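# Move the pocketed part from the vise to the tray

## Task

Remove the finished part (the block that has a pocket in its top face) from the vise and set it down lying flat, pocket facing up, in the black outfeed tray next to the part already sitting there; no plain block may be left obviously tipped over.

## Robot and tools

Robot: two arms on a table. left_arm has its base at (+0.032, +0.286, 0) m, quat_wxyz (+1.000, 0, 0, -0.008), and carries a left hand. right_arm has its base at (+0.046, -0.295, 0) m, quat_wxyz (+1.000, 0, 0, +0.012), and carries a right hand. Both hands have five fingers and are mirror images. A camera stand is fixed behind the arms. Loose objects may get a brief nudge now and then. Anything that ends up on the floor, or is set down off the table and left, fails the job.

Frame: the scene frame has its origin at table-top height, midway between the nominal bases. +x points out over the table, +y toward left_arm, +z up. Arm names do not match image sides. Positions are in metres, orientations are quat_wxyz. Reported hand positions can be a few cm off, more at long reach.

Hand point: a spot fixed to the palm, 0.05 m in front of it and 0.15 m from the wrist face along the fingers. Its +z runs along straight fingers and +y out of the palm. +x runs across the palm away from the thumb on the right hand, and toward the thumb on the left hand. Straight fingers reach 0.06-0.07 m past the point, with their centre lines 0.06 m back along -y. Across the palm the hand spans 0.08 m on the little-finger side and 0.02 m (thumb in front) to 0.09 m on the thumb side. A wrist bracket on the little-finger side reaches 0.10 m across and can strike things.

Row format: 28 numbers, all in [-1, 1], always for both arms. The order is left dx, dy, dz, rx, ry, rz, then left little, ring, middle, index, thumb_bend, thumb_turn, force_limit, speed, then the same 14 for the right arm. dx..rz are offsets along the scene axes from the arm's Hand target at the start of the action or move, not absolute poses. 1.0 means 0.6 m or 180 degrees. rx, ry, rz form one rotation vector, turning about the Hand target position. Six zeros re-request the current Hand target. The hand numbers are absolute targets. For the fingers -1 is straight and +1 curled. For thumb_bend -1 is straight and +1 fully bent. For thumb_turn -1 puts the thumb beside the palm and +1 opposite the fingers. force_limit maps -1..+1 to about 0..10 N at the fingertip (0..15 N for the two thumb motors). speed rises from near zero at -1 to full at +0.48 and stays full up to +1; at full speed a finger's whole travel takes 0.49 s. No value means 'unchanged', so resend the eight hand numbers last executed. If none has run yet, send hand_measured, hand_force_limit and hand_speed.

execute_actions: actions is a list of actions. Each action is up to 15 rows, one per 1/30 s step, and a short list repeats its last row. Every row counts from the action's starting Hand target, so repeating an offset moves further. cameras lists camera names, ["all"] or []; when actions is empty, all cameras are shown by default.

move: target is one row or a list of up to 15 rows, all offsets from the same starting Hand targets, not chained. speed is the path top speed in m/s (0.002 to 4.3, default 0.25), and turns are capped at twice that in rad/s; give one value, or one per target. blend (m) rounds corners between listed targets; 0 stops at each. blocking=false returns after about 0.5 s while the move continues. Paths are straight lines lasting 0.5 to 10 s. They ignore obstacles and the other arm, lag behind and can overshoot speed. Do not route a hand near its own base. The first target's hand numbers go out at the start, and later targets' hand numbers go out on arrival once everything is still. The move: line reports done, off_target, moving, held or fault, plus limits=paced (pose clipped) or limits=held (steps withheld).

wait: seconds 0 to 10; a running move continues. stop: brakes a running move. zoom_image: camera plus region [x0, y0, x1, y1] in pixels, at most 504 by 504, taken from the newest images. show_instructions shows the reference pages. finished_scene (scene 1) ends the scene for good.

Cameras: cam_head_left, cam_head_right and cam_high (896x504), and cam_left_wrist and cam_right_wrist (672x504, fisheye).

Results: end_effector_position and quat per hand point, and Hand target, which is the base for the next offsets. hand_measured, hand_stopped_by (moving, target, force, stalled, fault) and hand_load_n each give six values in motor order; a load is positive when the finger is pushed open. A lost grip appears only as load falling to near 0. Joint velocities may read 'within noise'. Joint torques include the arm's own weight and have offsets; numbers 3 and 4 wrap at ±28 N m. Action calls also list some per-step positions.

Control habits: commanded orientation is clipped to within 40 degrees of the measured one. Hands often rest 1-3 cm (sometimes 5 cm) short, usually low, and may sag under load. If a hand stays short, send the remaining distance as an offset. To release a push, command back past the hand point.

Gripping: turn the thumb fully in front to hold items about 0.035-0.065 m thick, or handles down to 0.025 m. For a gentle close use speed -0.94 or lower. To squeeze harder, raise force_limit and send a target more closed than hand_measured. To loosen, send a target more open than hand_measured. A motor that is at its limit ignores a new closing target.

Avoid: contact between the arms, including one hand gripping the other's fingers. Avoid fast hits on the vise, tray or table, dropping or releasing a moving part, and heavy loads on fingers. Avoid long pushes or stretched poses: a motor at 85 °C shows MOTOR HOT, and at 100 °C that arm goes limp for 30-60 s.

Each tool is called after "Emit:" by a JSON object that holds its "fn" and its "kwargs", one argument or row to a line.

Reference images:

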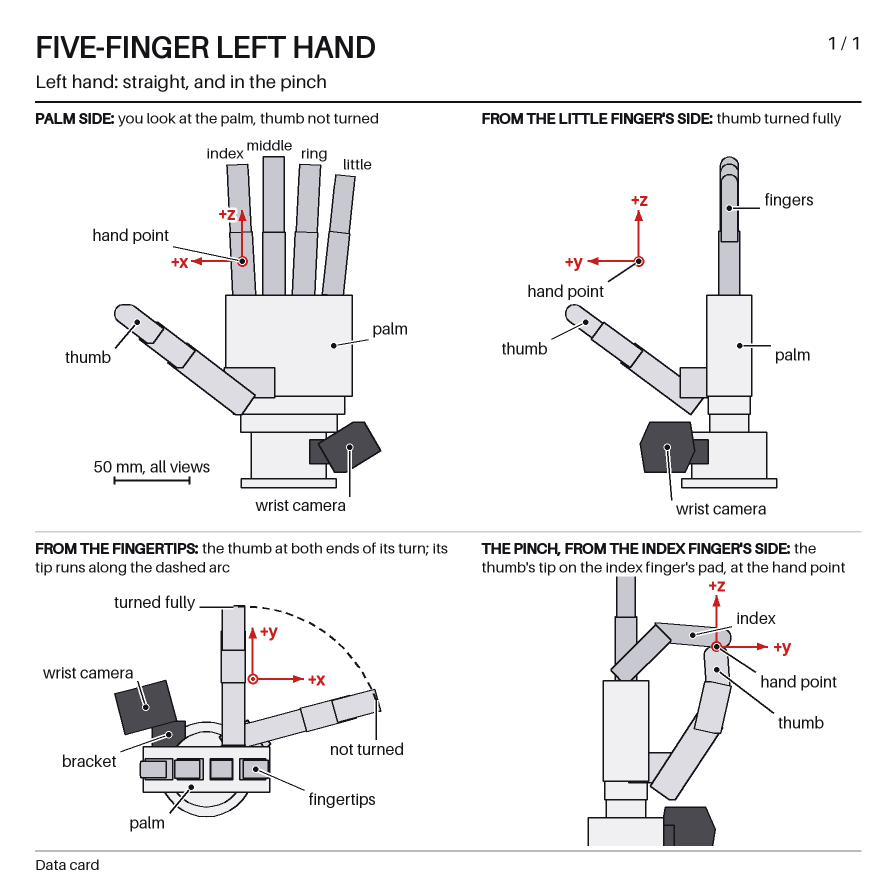

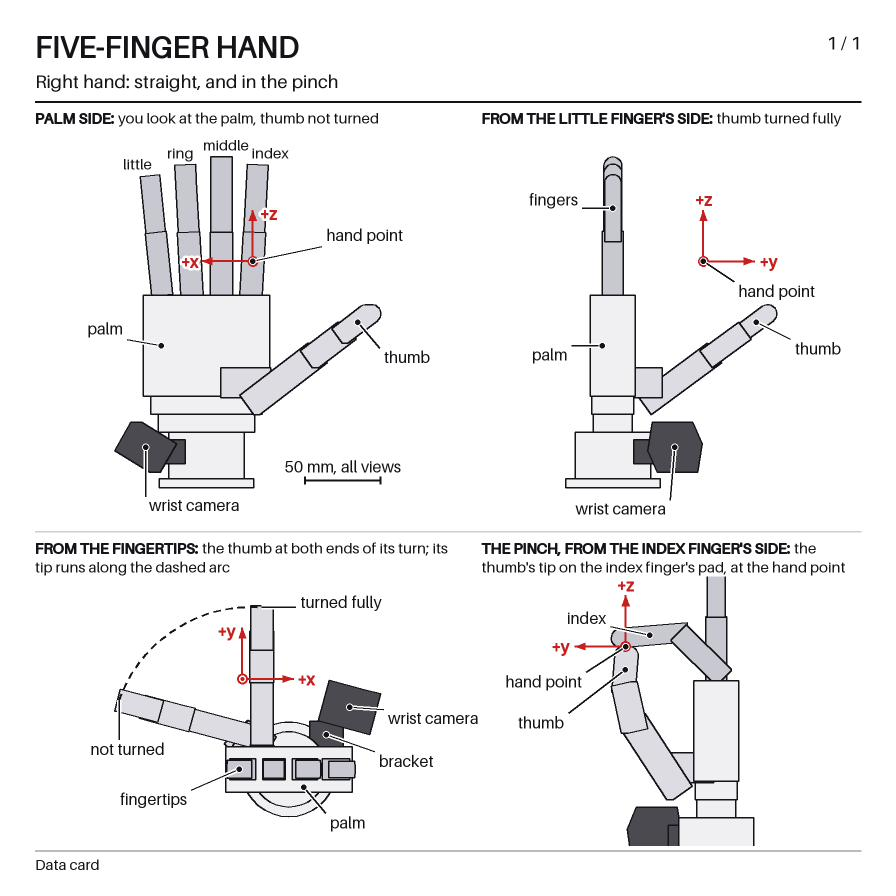

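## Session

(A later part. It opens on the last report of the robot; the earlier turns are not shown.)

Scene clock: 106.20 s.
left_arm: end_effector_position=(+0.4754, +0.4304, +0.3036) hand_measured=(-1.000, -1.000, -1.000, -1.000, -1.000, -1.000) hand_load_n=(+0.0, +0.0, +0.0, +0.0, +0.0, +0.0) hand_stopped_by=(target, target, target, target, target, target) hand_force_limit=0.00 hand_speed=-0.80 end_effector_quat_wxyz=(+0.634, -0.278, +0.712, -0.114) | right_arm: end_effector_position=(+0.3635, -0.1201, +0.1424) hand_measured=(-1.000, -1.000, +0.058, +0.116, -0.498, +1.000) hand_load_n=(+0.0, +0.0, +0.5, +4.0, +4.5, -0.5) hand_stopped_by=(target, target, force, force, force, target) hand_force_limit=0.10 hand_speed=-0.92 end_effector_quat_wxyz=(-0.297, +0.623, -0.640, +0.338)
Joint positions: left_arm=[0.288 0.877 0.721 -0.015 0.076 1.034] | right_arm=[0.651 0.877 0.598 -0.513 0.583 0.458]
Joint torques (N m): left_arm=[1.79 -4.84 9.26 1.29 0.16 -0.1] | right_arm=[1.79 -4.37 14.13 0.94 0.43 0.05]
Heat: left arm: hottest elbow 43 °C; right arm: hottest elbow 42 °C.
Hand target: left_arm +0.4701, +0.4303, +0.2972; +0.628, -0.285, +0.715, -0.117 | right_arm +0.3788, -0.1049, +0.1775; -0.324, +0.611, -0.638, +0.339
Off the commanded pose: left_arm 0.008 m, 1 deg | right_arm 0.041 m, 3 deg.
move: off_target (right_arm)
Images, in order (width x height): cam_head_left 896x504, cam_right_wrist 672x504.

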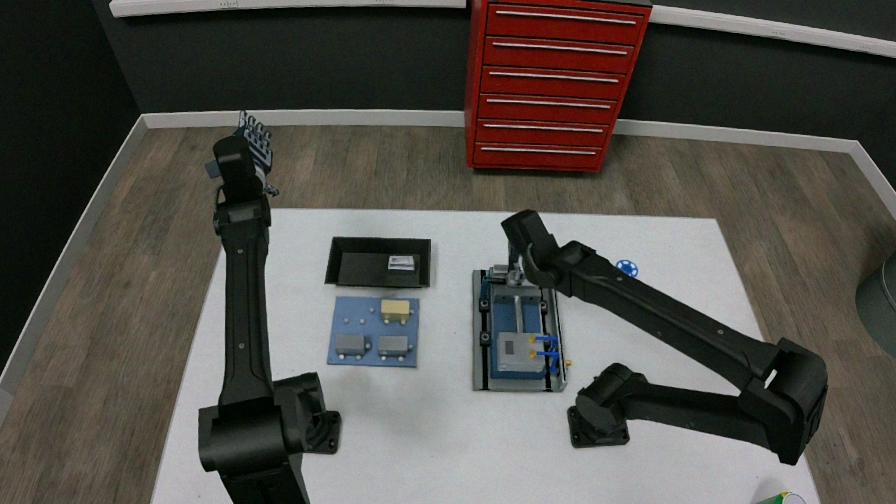

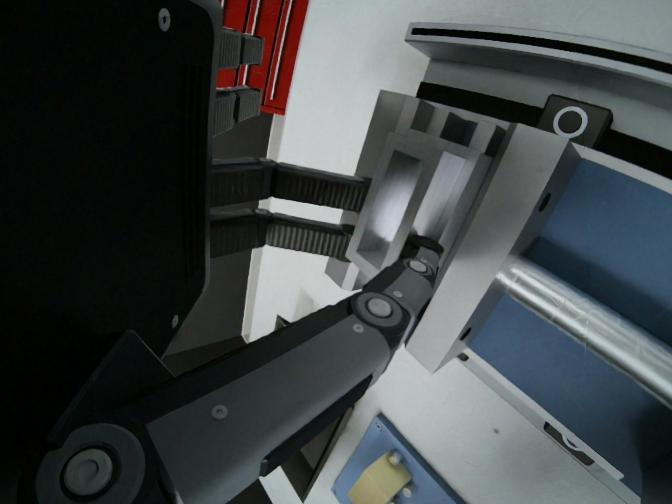

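Emit:
{"fn": "move", "kwargs": {
  "target": [
    [0,0,0,0,0,0, -1,-1,-1,-1,-1,-1,0,-0.8, 0,0,0,0,0,0,-1,-1,0.4,0.4,-0.35,1,0.3,-0.9],
    [0,0,0,0,0,0, -1,-1,-1,-1,-1,-1,0,-0.8, 0.007,0.004,0.017,0,-0.022,0,-1,-1,0.4,0.4,-0.35,1,0.3,-0.9]
  ],
  "cameras": ["cam_head_left","cam_right_wrist"],
  "speed": 0.04
}}

Emit:
{"fn": "zoom_image", "kwargs": {
  "camera": "cam_right_wrist",
  "region": [300, 90, 520, 310]
}}

Emit:
{"fn": "zoom_image", "kwargs": {
  "camera": "cam_head_left",
  "region": [480, 250, 560, 314]
}}

Scene clock: 108.97 s.
left_arm: end_effector_position=(+0.4754, +0.4304, +0.3036) hand_measured=(-1.000, -1.000, -1.000, -1.000, -1.000, -1.000) hand_load_n=(+0.0, +0.0, +0.0, +0.0, +0.0, +0.0) hand_stopped_by=(target, target, target, target, target, target) hand_force_limit=0.00 hand_speed=-0.80 end_effector_quat_wxyz=(+0.634, -0.278, +0.712, -0.114) | right_arm: end_effector_position=(+0.3695, -0.1188, +0.1518) hand_measured=(-1.000, -1.000, +0.082, +0.122, -0.490, +1.000) hand_load_n=(+0.0, +0.0, +6.5, +5.5, +10.5, +0.0) hand_stopped_by=(target, target, force, force, force, target) hand_force_limit=0.30 hand_speed=-0.90 end_effector_quat_wxyz=(-0.310, +0.611, -0.636, +0.355)
Joint positions: left_arm=[0.288 0.877 0.721 -0.015 0.076 1.034] | right_arm=[0.665 0.869 0.598 -0.482 0.622 0.453]
Joint torques (N m): left_arm=[1.79 -4.95 9.28 1.31 0.17 -0.1] | right_arm=[2.43 -5.6 12.74 2.06 0.71 -0.09]
Heat: left arm: hottest elbow 43 °C; right arm: hottest elbow 42 °C.
Hand target: left_arm +0.4701, +0.4303, +0.2972; +0.628, -0.285, +0.715, -0.117 | right_arm +0.3831, -0.1026, +0.1877; -0.346, +0.599, -0.627, +0.360
Off the commanded pose: left_arm 0.008 m, 1 deg | right_arm 0.042 m, 5 deg.
move: off_target (right_arm)
Images, in order (width x height): cam_head_left 896x504, cam_right_wrist 672x504.

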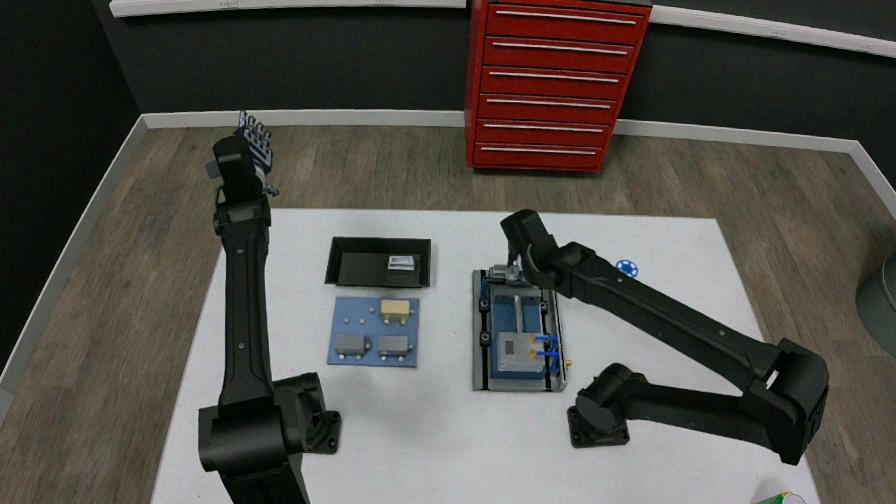

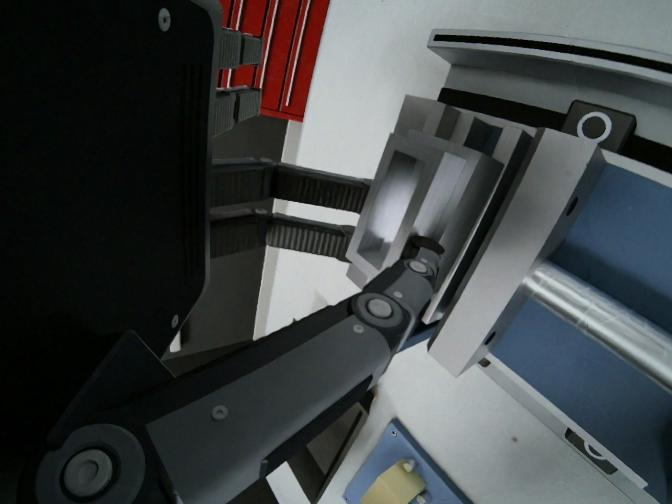

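Scaled by 2.291 from the camera's 672x504 image, which has a finer 960x720 frame.

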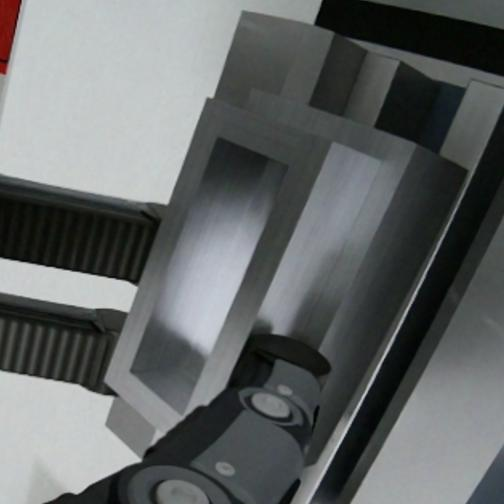

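Scaled by 6.300 from the camera's 896x504 image, which has a finer 1280x720 frame.

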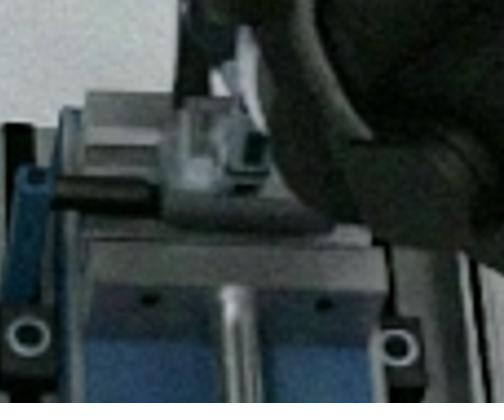

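Emit:
{"fn": "move", "kwargs": {
  "target": [0,0,0,0,0,0, -1,-1,-1,-1,-1,-1,0,-0.8, -0.003,0.003,0.03,0,0,0,-1,-1,0.4,0.4,-0.35,1,0.3,-0.9],
  "cameras": [],
  "speed": 0.04
}}

Emit:
{"fn": "move", "kwargs": {
  "target": [0,0,0,0,0,0, -1,-1,-1,-1,-1,-1,0,-0.8, -0.003,0.003,0.04,0,0,0,-1,-1,0.4,0.4,-0.35,1,0.3,-0.9],
  "cameras": ["cam_head_left","cam_right_wrist"],
  "speed": 0.04
}}

Emit:
{"fn": "zoom_image", "kwargs": {
  "camera": "cam_right_wrist",
  "region": [300, 90, 520, 310]
}}

Emit:
{"fn": "zoom_image", "kwargs": {
  "camera": "cam_head_left",
  "region": [480, 250, 560, 314]
}}

Scene clock: 110.77 s.
left_arm: end_effector_position=(+0.4754, +0.4304, +0.3036) hand_measured=(-1.000, -1.000, -1.000, -1.000, -1.000, -1.000) hand_load_n=(-0.5, +0.0, +0.0, +0.0, +0.0, +0.0) hand_stopped_by=(target, target, target, target, target, target) hand_force_limit=0.00 hand_speed=-0.80 end_effector_quat_wxyz=(+0.634, -0.278, +0.712, -0.114) | right_arm: end_effector_position=(+0.3666, -0.1187, +0.1606) hand_measured=(-1.000, -1.000, +0.082, +0.122, -0.490, +1.000) hand_load_n=(+0.5, +0.0, +7.0, +5.5, +10.5, +0.0) hand_stopped_by=(target, target, force, force, force, target) hand_force_limit=0.30 hand_speed=-0.90 end_effector_quat_wxyz=(-0.310, +0.613, -0.634, +0.356)
Joint positions: left_arm=[0.288 0.877 0.721 -0.015 0.076 1.034] | right_arm=[0.674 0.855 0.616 -0.517 0.629 0.453]
Joint torques (N m): left_arm=[1.73 -5.01 9.24 1.26 0.16 -0.11] | right_arm=[2.55 -5.01 14.65 1.24 0.7 -0.05]
Heat: left arm: hottest elbow 43 °C; right arm: hottest elbow 43 °C.
Hand target: left_arm +0.4701, +0.4303, +0.2972; +0.628, -0.285, +0.715, -0.117 | right_arm +0.3813, -0.1007, +0.2058; -0.346, +0.599, -0.627, +0.360
Off the commanded pose: left_arm 0.008 m, 1 deg | right_arm 0.051 m, 5 deg.
move: off_target (right_arm)
No camera images: "cameras" was empty.

Scene clock: 111.77 s.
left_arm: end_effector_position=(+0.4754, +0.4304, +0.3036) hand_measured=(-1.000, -1.000, -1.000, -1.000, -1.000, -1.000) hand_load_n=(+0.0, +0.0, +0.0, +0.0, +0.0, +0.0) hand_stopped_by=(target, target, target, target, target, target) hand_force_limit=0.00 hand_speed=-0.80 end_effector_quat_wxyz=(+0.634, -0.278, +0.712, -0.114) | right_arm: end_effector_position=(+0.3662, -0.1163, +0.1839) hand_measured=(-1.000, -1.000, +0.082, +0.122, -0.490, +1.000) hand_load_n=(+0.0, +0.0, +7.0, +5.5, +10.5, +0.5) hand_stopped_by=(target, target, force, force, force, target) hand_force_limit=0.30 hand_speed=-0.90 end_effector_quat_wxyz=(-0.308, +0.615, -0.631, +0.358)
Joint positions: left_arm=[0.288 0.877 0.721 -0.015 0.076 1.034] | right_arm=[0.683 0.844 0.675 -0.591 0.636 0.453]
Joint torques (N m): left_arm=[1.73 -5.07 9.25 1.33 0.16 -0.11] | right_arm=[2.49 -4.72 14.76 1.25 0.71 0.03]
Heat: left arm: hottest elbow 43 °C; right arm: hottest elbow 43 °C.
Hand target: left_arm +0.4701, +0.4303, +0.2972; +0.628, -0.285, +0.715, -0.117 | right_arm +0.3794, -0.0990, +0.2298; -0.346, +0.598, -0.627, +0.360
Off the commanded pose: left_arm 0.008 m, 1 deg | right_arm 0.051 m, 5 deg.
move: off_target (right_arm)
Images, in order (width x height): cam_head_left 896x504, cam_right_wrist 672x504.

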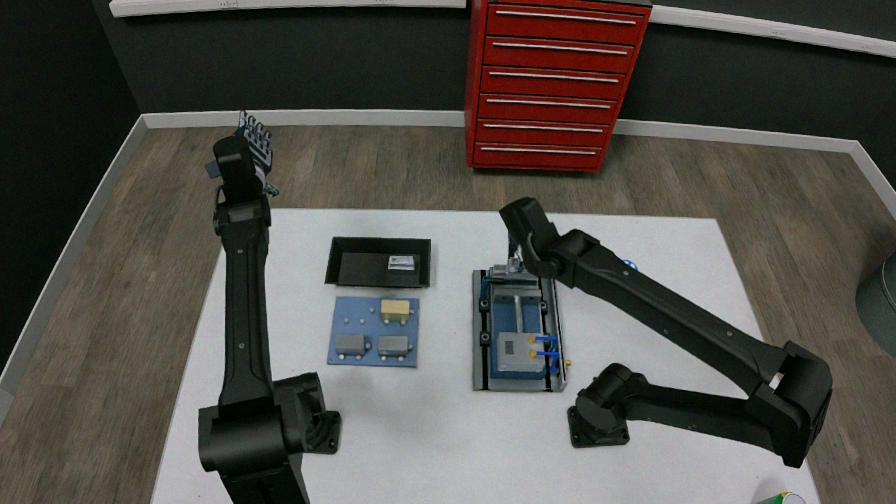

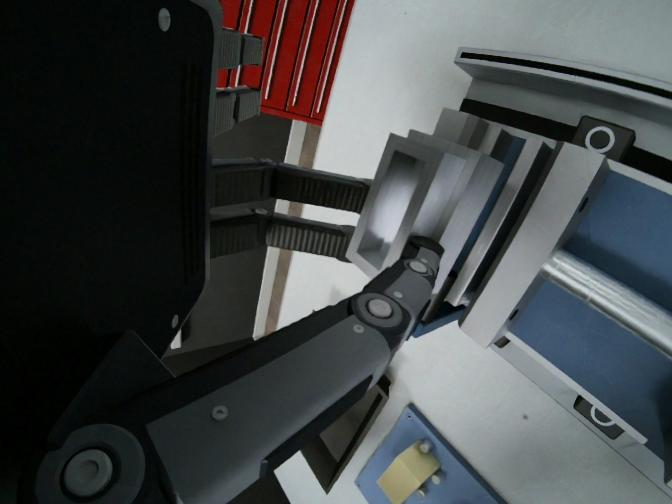

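Scaled by 2.291 from the camera's 672x504 image, which has a finer 960x720 frame.

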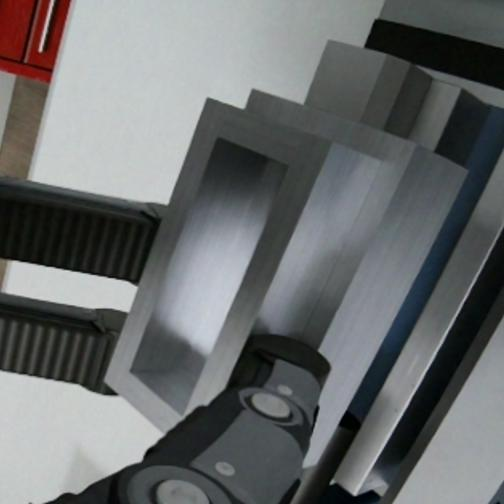

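Scaled by 6.300 from the camera's 896x504 image, which has a finer 1280x720 frame.

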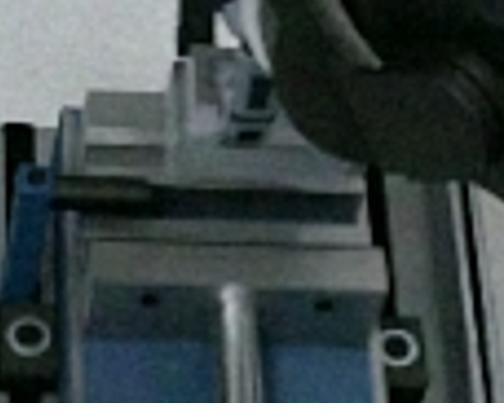

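Emit:
{"fn": "move", "kwargs": {
  "target": [
    [0,0,0,0,0,0, -1,-1,-1,-1,-1,-1,0,-0.8, 0.0,0.0,0.09,0,0,0,-1,-1,0.4,0.4,-0.35,1,0.3,-0.9],
    [0,0,0,0,0,0, -1,-1,-1,-1,-1,-1,0,-0.8, 0.08,0.48,0.09,0,0.01,0,-1,-1,0.4,0.4,-0.35,1,0.3,-0.9]
  ],
  "cameras": ["all"],
  "speed": 0.1
}}

Emit:
{"fn": "zoom_image", "kwargs": {
  "camera": "cam_right_wrist",
  "region": [250, 90, 550, 390]
}}

Emit:
{"fn": "zoom_image", "kwargs": {
  "camera": "cam_head_left",
  "region": [320, 200, 460, 312]
}}

Scene clock: 122.63 s.
left_arm: end_effector_position=(+0.4754, +0.4304, +0.3036) hand_measured=(-1.000, -1.000, -1.000, -1.000, -1.000, -1.000) hand_load_n=(+0.0, +0.0, +0.0, +0.0, +0.0, +0.0) hand_stopped_by=(target, target, target, target, target, target) hand_force_limit=0.00 hand_speed=-0.80 end_effector_quat_wxyz=(+0.634, -0.278, +0.712, -0.114) | right_arm: end_effector_position=(+0.4221, +0.1670, +0.2448) hand_measured=(-1.000, -1.000, +0.082, +0.122, -0.490, +1.000) hand_load_n=(+0.0, +0.0, +7.0, +5.5, +10.5, +0.0) hand_stopped_by=(target, target, force, force, force, target) hand_force_limit=0.30 hand_speed=-0.90 end_effector_quat_wxyz=(-0.302, +0.623, -0.625, +0.361)
Joint positions: left_arm=[0.288 0.877 0.721 -0.015 0.076 1.034] | right_arm=[1.042 1.583 1.479 -0.927 0.863 0.816]
Joint torques (N m): left_arm=[1.73 -5.13 9.25 1.29 0.16 -0.1] | right_arm=[2.49 -15.44 14.45 0.83 0.98 0.16]
Heat: left arm: hottest elbow 43 °C; right arm: hottest elbow 45 °C.
Hand target: left_arm +0.4701, +0.4303, +0.2972; +0.628, -0.285, +0.715, -0.117 | right_arm +0.4274, +0.1890, +0.2840; -0.336, +0.604, -0.632, +0.350
Off the commanded pose: left_arm 0.008 m, 1 deg | right_arm 0.045 m, 5 deg.
move: off_target (right_arm)

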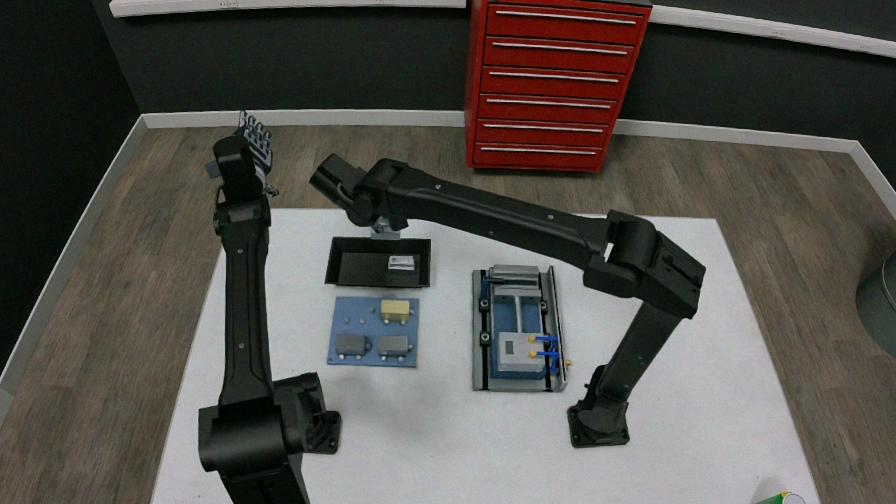

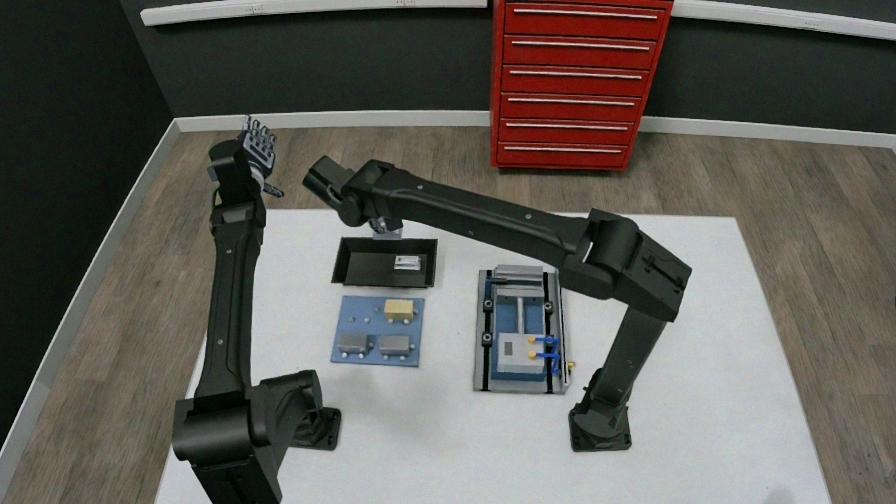

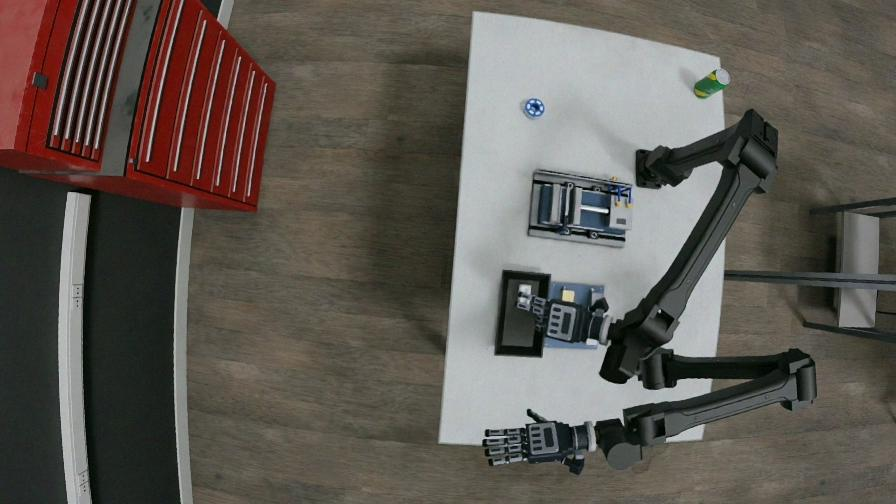

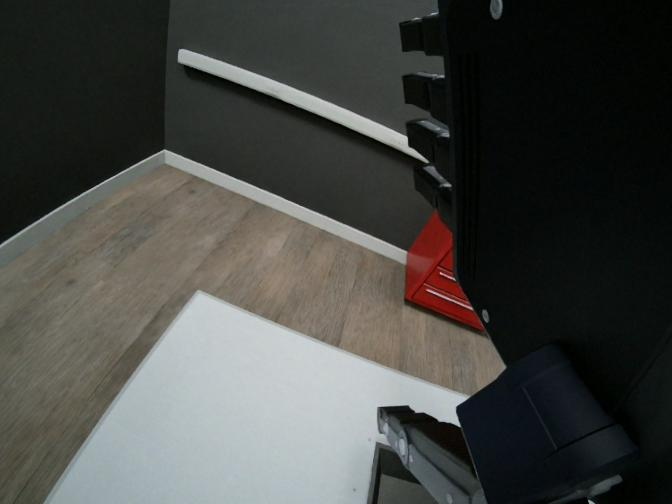

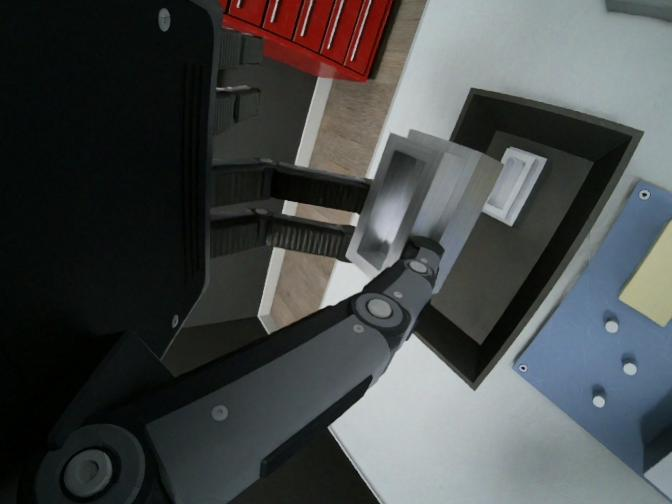

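Scaled by 1.680 from the camera's 672x504 image, which has a finer 960x720 frame.

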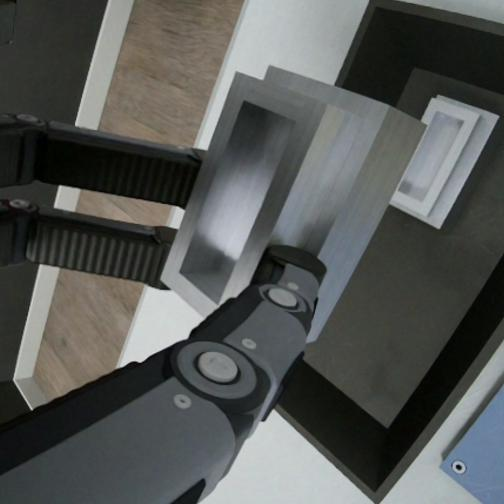

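Scaled by 3.600 from the camera's 896x504 image, which has a finer 1280x720 frame.

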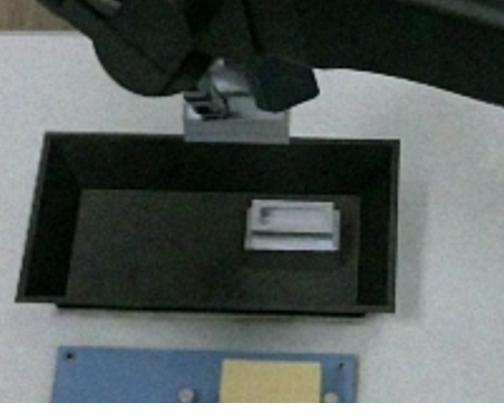

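Emit:
{"fn": "zoom_image", "kwargs": {
  "camera": "cam_high",
  "region": [480, 250, 620, 370]
}}

Emit:
{"fn": "zoom_image", "kwargs": {
  "camera": "cam_head_right",
  "region": [320, 200, 460, 312]
}}

Scaled by 3.600 from the camera's 896x504 image, which has a finer 1280x720 frame.

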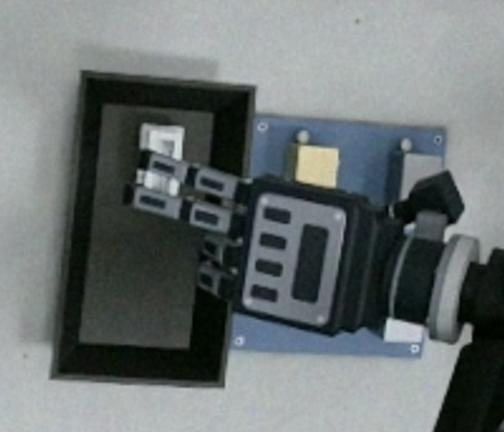

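Scaled by 3.600 from the camera's 896x504 image, which has a finer 1280x720 frame.

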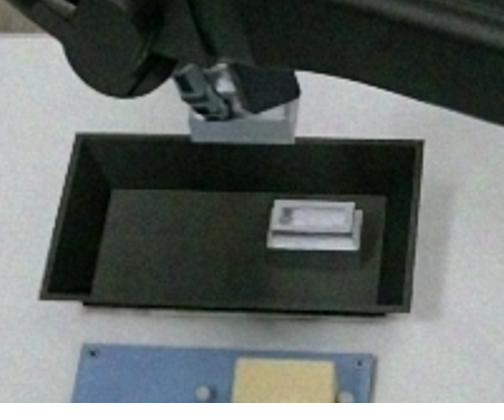

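Emit:
{"fn": "move", "kwargs": {
  "target": [0,0,0,0,0,0, -1,-1,-1,-1,-1,-1,0,-0.8, 0.0377,0.06,-0.14,0,0.01,0,-1,-1,0.4,0.4,-0.35,1,0.3,-0.9],
  "cameras": ["cam_high","cam_head_left","cam_right_wrist"],
  "speed": 0.08
}}

Emit:
{"fn": "zoom_image", "kwargs": {
  "camera": "cam_high",
  "region": [480, 250, 620, 370]
}}

Emit:
{"fn": "zoom_image", "kwargs": {
  "camera": "cam_head_left",
  "region": [320, 200, 460, 312]
}}

Scene clock: 130.63 s.
left_arm: end_effector_position=(+0.4754, +0.4304, +0.3036) hand_measured=(-1.000, -1.000, -1.000, -1.000, -1.000, -1.000) hand_load_n=(+0.0, +0.0, +0.0, +0.0, -0.5, +0.0) hand_stopped_by=(target, target, target, target, target, target) hand_force_limit=0.00 hand_speed=-0.80 end_effector_quat_wxyz=(+0.634, -0.278, +0.712, -0.114) | right_arm: end_effector_position=(+0.4386, +0.2061, +0.1695) hand_measured=(-1.000, -1.000, +0.082, +0.122, -0.490, +1.000) hand_load_n=(+0.0, +0.0, +7.0, +6.0, +10.5, +0.5) hand_stopped_by=(target, target, force, force, force, target) hand_force_limit=0.30 hand_speed=-0.90 end_effector_quat_wxyz=(-0.294, +0.630, -0.627, +0.351)
Joint positions: left_arm=[0.288 0.877 0.721 -0.015 0.076 1.034] | right_arm=[1.042 1.732 1.479 -0.799 0.839 0.825]
Joint torques (N m): left_arm=[1.73 -4.95 9.25 1.35 0.18 -0.1] | right_arm=[0.97 -17.44 12.46 1.55 0.76 0.14]
Heat: left arm: hottest elbow 43 °C; right arm: hottest elbow 46 °C.
Hand target: left_arm +0.4701, +0.4303, +0.2972; +0.628, -0.285, +0.715, -0.117 | right_arm +0.4500, +0.2251, +0.2000; -0.326, +0.609, -0.637, +0.341
Off the commanded pose: left_arm 0.008 m, 1 deg | right_arm 0.038 m, 5 deg.
move: off_target (right_arm)
Images, in order (width x height): cam_head_left 896x504, cam_high 896x504, cam_right_wrist 672x504.

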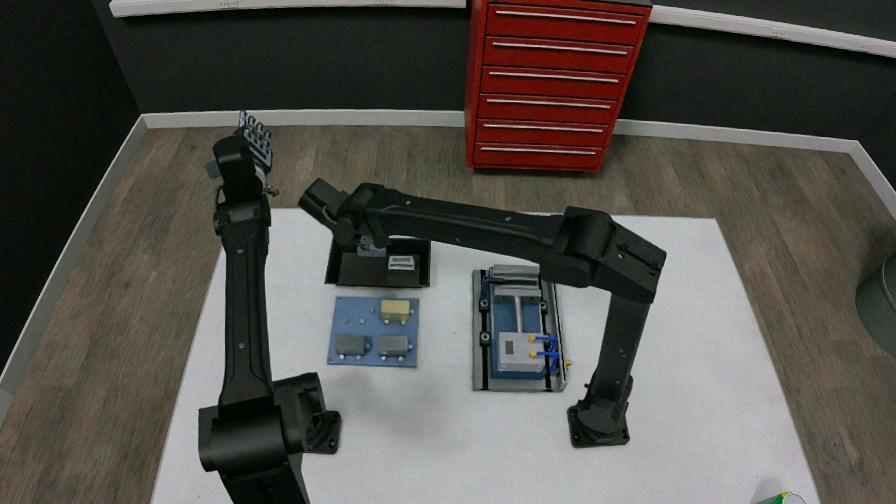

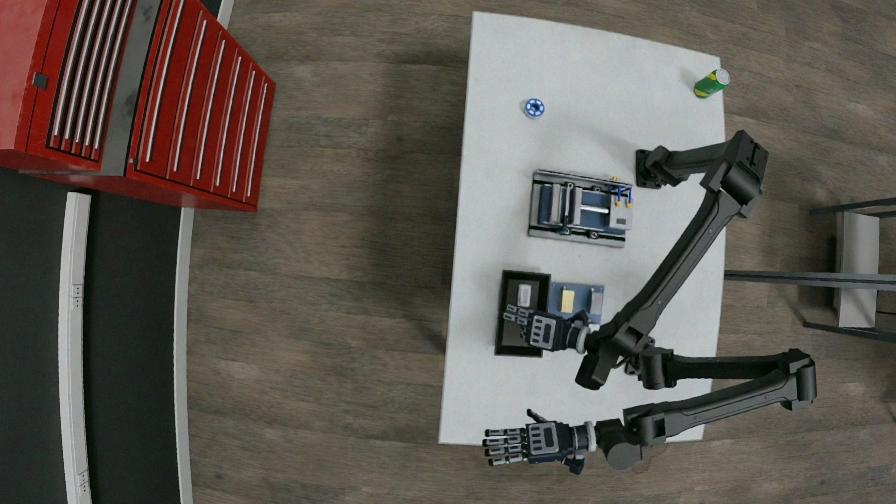

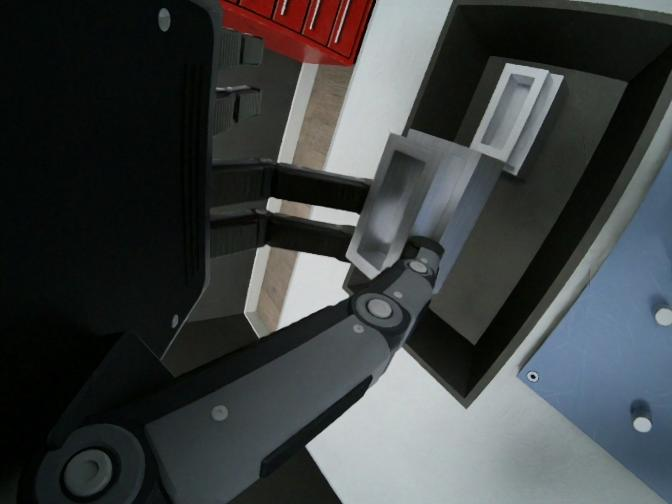

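Scaled by 3.600 from the camera's 896x504 image, which has a finer 1280x720 frame.

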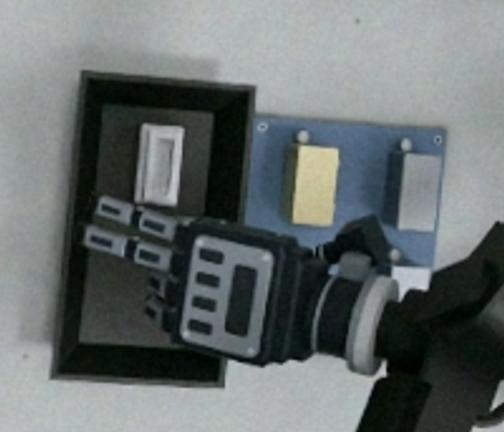

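Scaled by 3.600 from the camera's 896x504 image, which has a finer 1280x720 frame.

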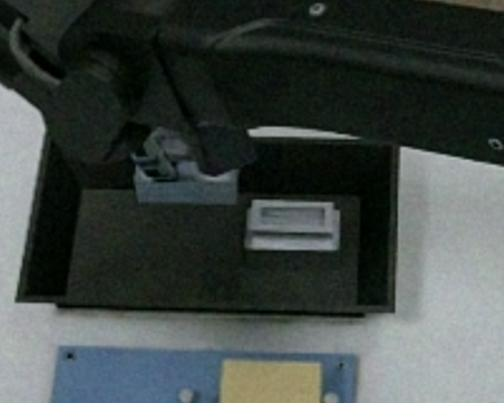

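Emit:
{"fn": "move", "kwargs": {
  "target": [0,0,0,0,0,0, -1,-1,-1,-1,-1,-1,0,-0.8, 0.0,0.015,-0.14,0.012,-0.004,0,-1,-1,0.4,0.4,-0.35,1,0.3,-0.9],
  "cameras": ["cam_high","cam_head_left","cam_right_wrist"],
  "speed": 0.08
}}

Emit:
{"fn": "zoom_image", "kwargs": {
  "camera": "cam_high",
  "region": [480, 250, 620, 370]
}}

Emit:
{"fn": "zoom_image", "kwargs": {
  "camera": "cam_head_left",
  "region": [320, 200, 460, 312]
}}

Scene clock: 134.80 s.
left_arm: end_effector_position=(+0.4754, +0.4304, +0.3036) hand_measured=(-1.000, -1.000, -1.000, -1.000, -1.000, -1.000) hand_load_n=(+0.0, +0.0, +0.0, +0.0, +0.0, +0.0) hand_stopped_by=(target, target, target, target, target, target) hand_force_limit=0.00 hand_speed=-0.80 end_effector_quat_wxyz=(+0.634, -0.278, +0.712, -0.114) | right_arm: end_effector_position=(+0.4511, +0.2299, +0.1142) hand_measured=(-1.000, -1.000, +0.082, +0.122, -0.490, +1.000) hand_load_n=(+0.0, +0.0, +6.5, +5.5, +10.5, +0.5) hand_stopped_by=(target, target, force, force, force, target) hand_force_limit=0.30 hand_speed=-0.90 end_effector_quat_wxyz=(-0.333, +0.608, -0.637, +0.337)
Joint positions: left_arm=[0.288 0.877 0.721 -0.015 0.076 1.034] | right_arm=[1.042 1.803 1.396 -0.558 0.836 0.837]
Joint torques (N m): left_arm=[1.61 -4.95 9.25 1.33 0.17 -0.1] | right_arm=[1.96 -18.02 7.69 1.54 0.71 0.17]
Heat: left arm: hottest elbow 43 °C; right arm: hottest elbow 46 °C.
Hand target: left_arm +0.4701, +0.4303, +0.2972; +0.628, -0.285, +0.715, -0.117 | right_arm +0.4500, +0.2340, +0.1158; -0.342, +0.601, -0.641, +0.332
Off the commanded pose: left_arm 0.008 m, 1 deg | right_arm 0.005 m, 1 deg.
move: done
Images, in order (width x height): cam_head_left 896x504, cam_high 896x504, cam_right_wrist 672x504.

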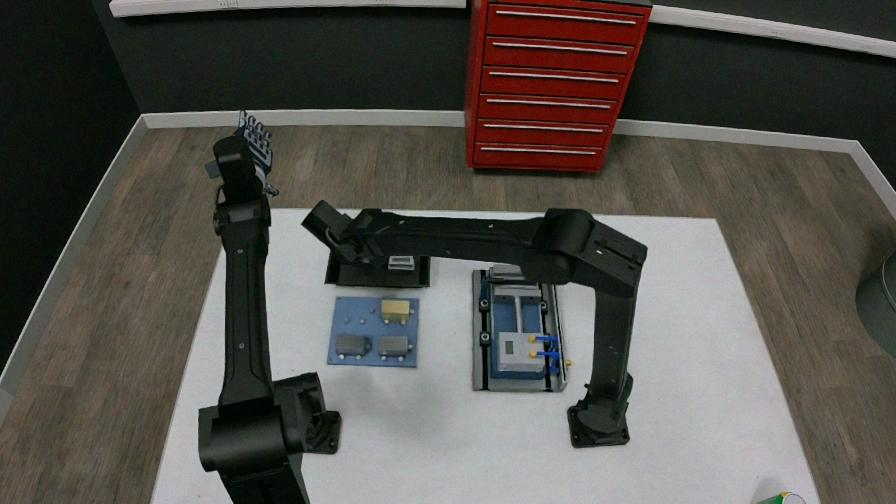

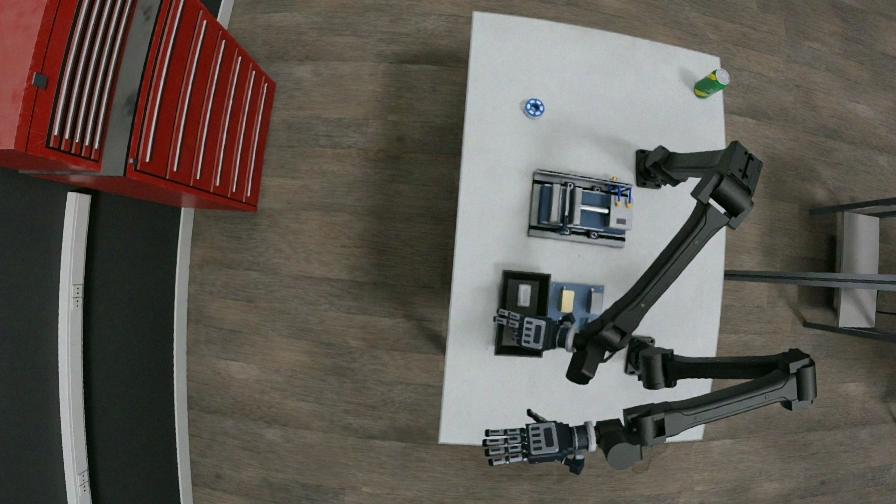

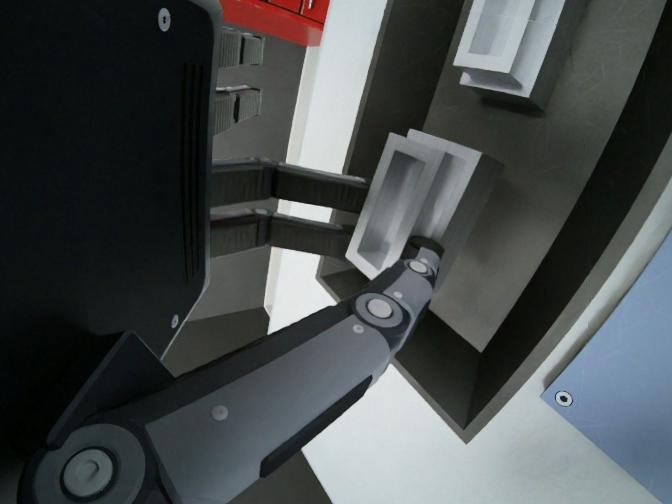

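Scaled by 3.600 from the camera's 896x504 image, which has a finer 1280x720 frame.

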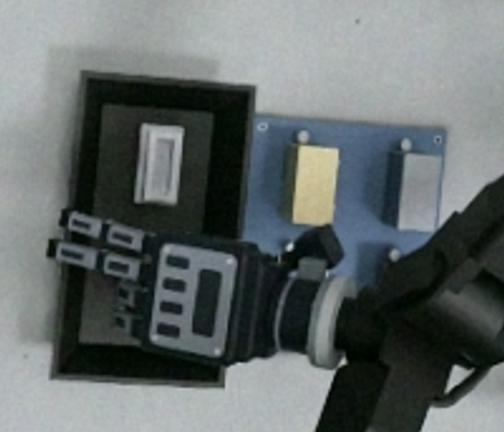

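Scaled by 3.600 from the camera's 896x504 image, which has a finer 1280x720 frame.

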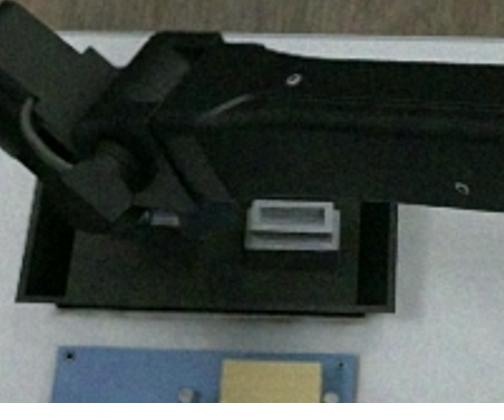

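Emit:
{"fn": "move", "kwargs": {
  "target": [0,0,0,0,0,0, -1,-1,-1,-1,-1,-1,0,-0.8, -0.0235,0.002,-0.07,-0.002,0.0,0,-1,-1,0.4,0.4,-0.35,1,0.3,-0.9],
  "cameras": ["cam_high","cam_head_left","cam_right_wrist"],
  "speed": 0.06
}}

Emit:
{"fn": "zoom_image", "kwargs": {
  "camera": "cam_high",
  "region": [480, 250, 620, 370]
}}

Emit:
{"fn": "zoom_image", "kwargs": {
  "camera": "cam_right_wrist",
  "region": [250, 60, 550, 360]
}}

Scene clock: 137.33 s.
left_arm: end_effector_position=(+0.4754, +0.4304, +0.3036) hand_measured=(-1.000, -1.000, -1.000, -1.000, -1.000, -1.000) hand_load_n=(+0.0, +0.0, +0.0, +0.0, +0.0, +0.0) hand_stopped_by=(target, target, target, target, target, target) hand_force_limit=0.00 hand_speed=-0.80 end_effector_quat_wxyz=(+0.634, -0.278, +0.712, -0.114) | right_arm: end_effector_position=(+0.4450, +0.2288, +0.0833) hand_measured=(-1.000, -1.000, +0.082, +0.122, -0.490, +1.000) hand_load_n=(+0.0, +0.0, +7.0, +6.5, +10.0, +0.5) hand_stopped_by=(target, target, force, force, force, target) hand_force_limit=0.30 hand_speed=-0.90 end_effector_quat_wxyz=(-0.335, +0.603, -0.639, +0.341)
Joint positions: left_arm=[0.288 0.877 0.721 -0.015 0.076 1.034] | right_arm=[1.054 1.831 1.343 -0.484 0.854 0.856]
Joint torques (N m): left_arm=[1.61 -4.95 9.24 1.31 0.17 -0.1] | right_arm=[2.43 -16.5 6.84 1.65 0.68 0.24]
Heat: left arm: hottest elbow 43 °C; right arm: hottest elbow 46 °C.
Hand target: left_arm +0.4701, +0.4303, +0.2972; +0.628, -0.285, +0.715, -0.117 | right_arm +0.4360, +0.2352, +0.0738; -0.340, +0.602, -0.640, +0.335
Off the commanded pose: left_arm 0.008 m, 1 deg | right_arm 0.015 m, 1 deg.
move: off_target (right_arm)
Images, in order (width x height): cam_head_left 896x504, cam_high 896x504, cam_right_wrist 672x504.

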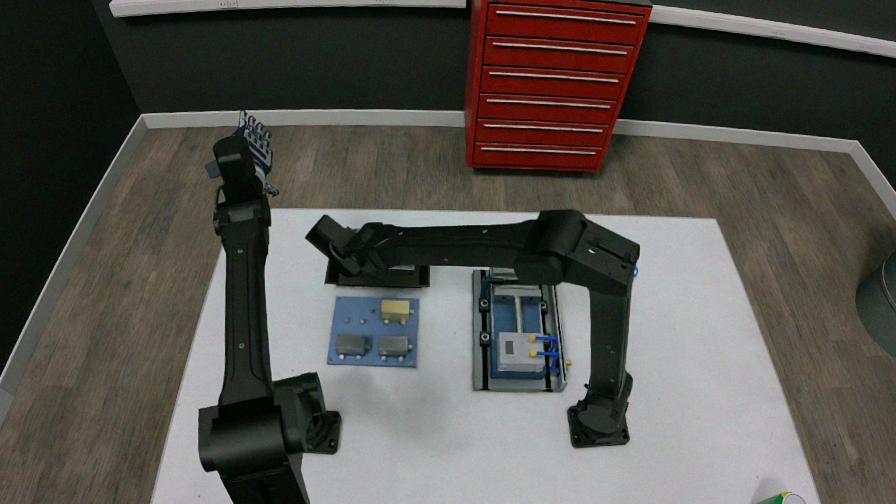

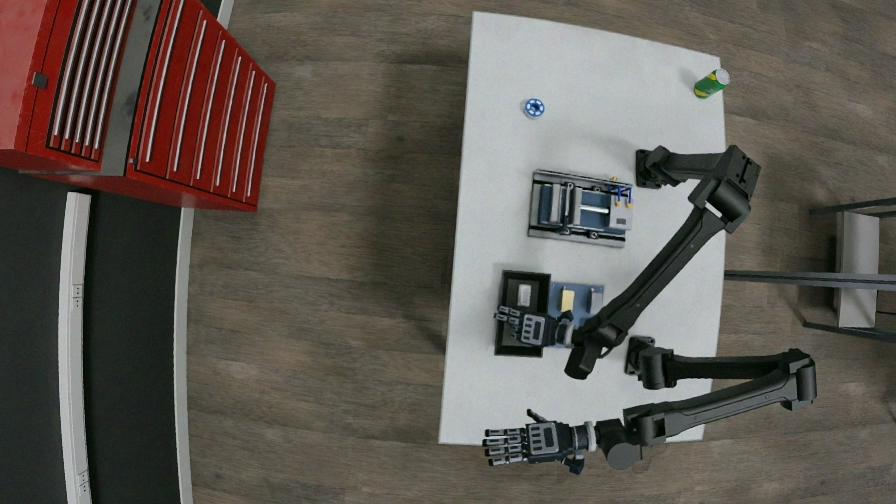

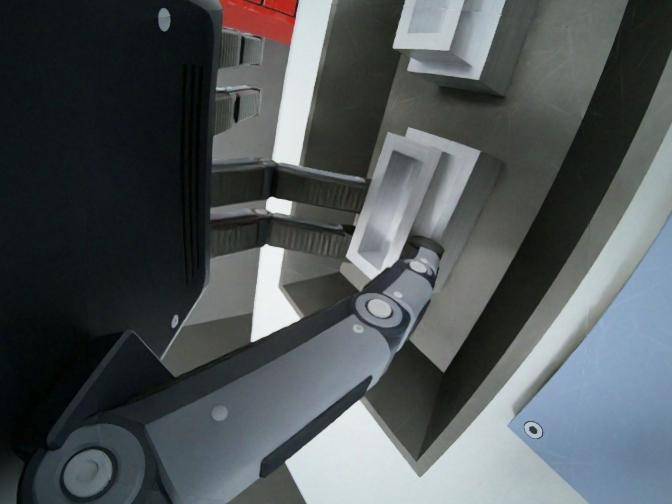

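Scaled by 3.600 from the camera's 896x504 image, which has a finer 1280x720 frame.

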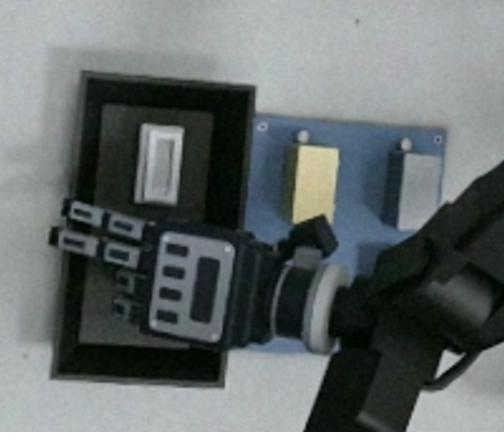

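Scaled by 1.680 from the camera's 672x504 image, which has a finer 960x720 frame.

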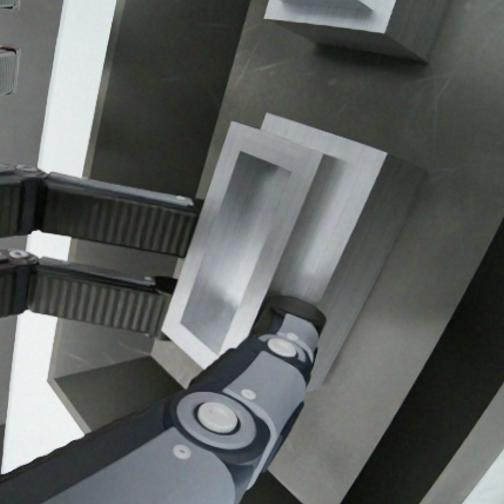

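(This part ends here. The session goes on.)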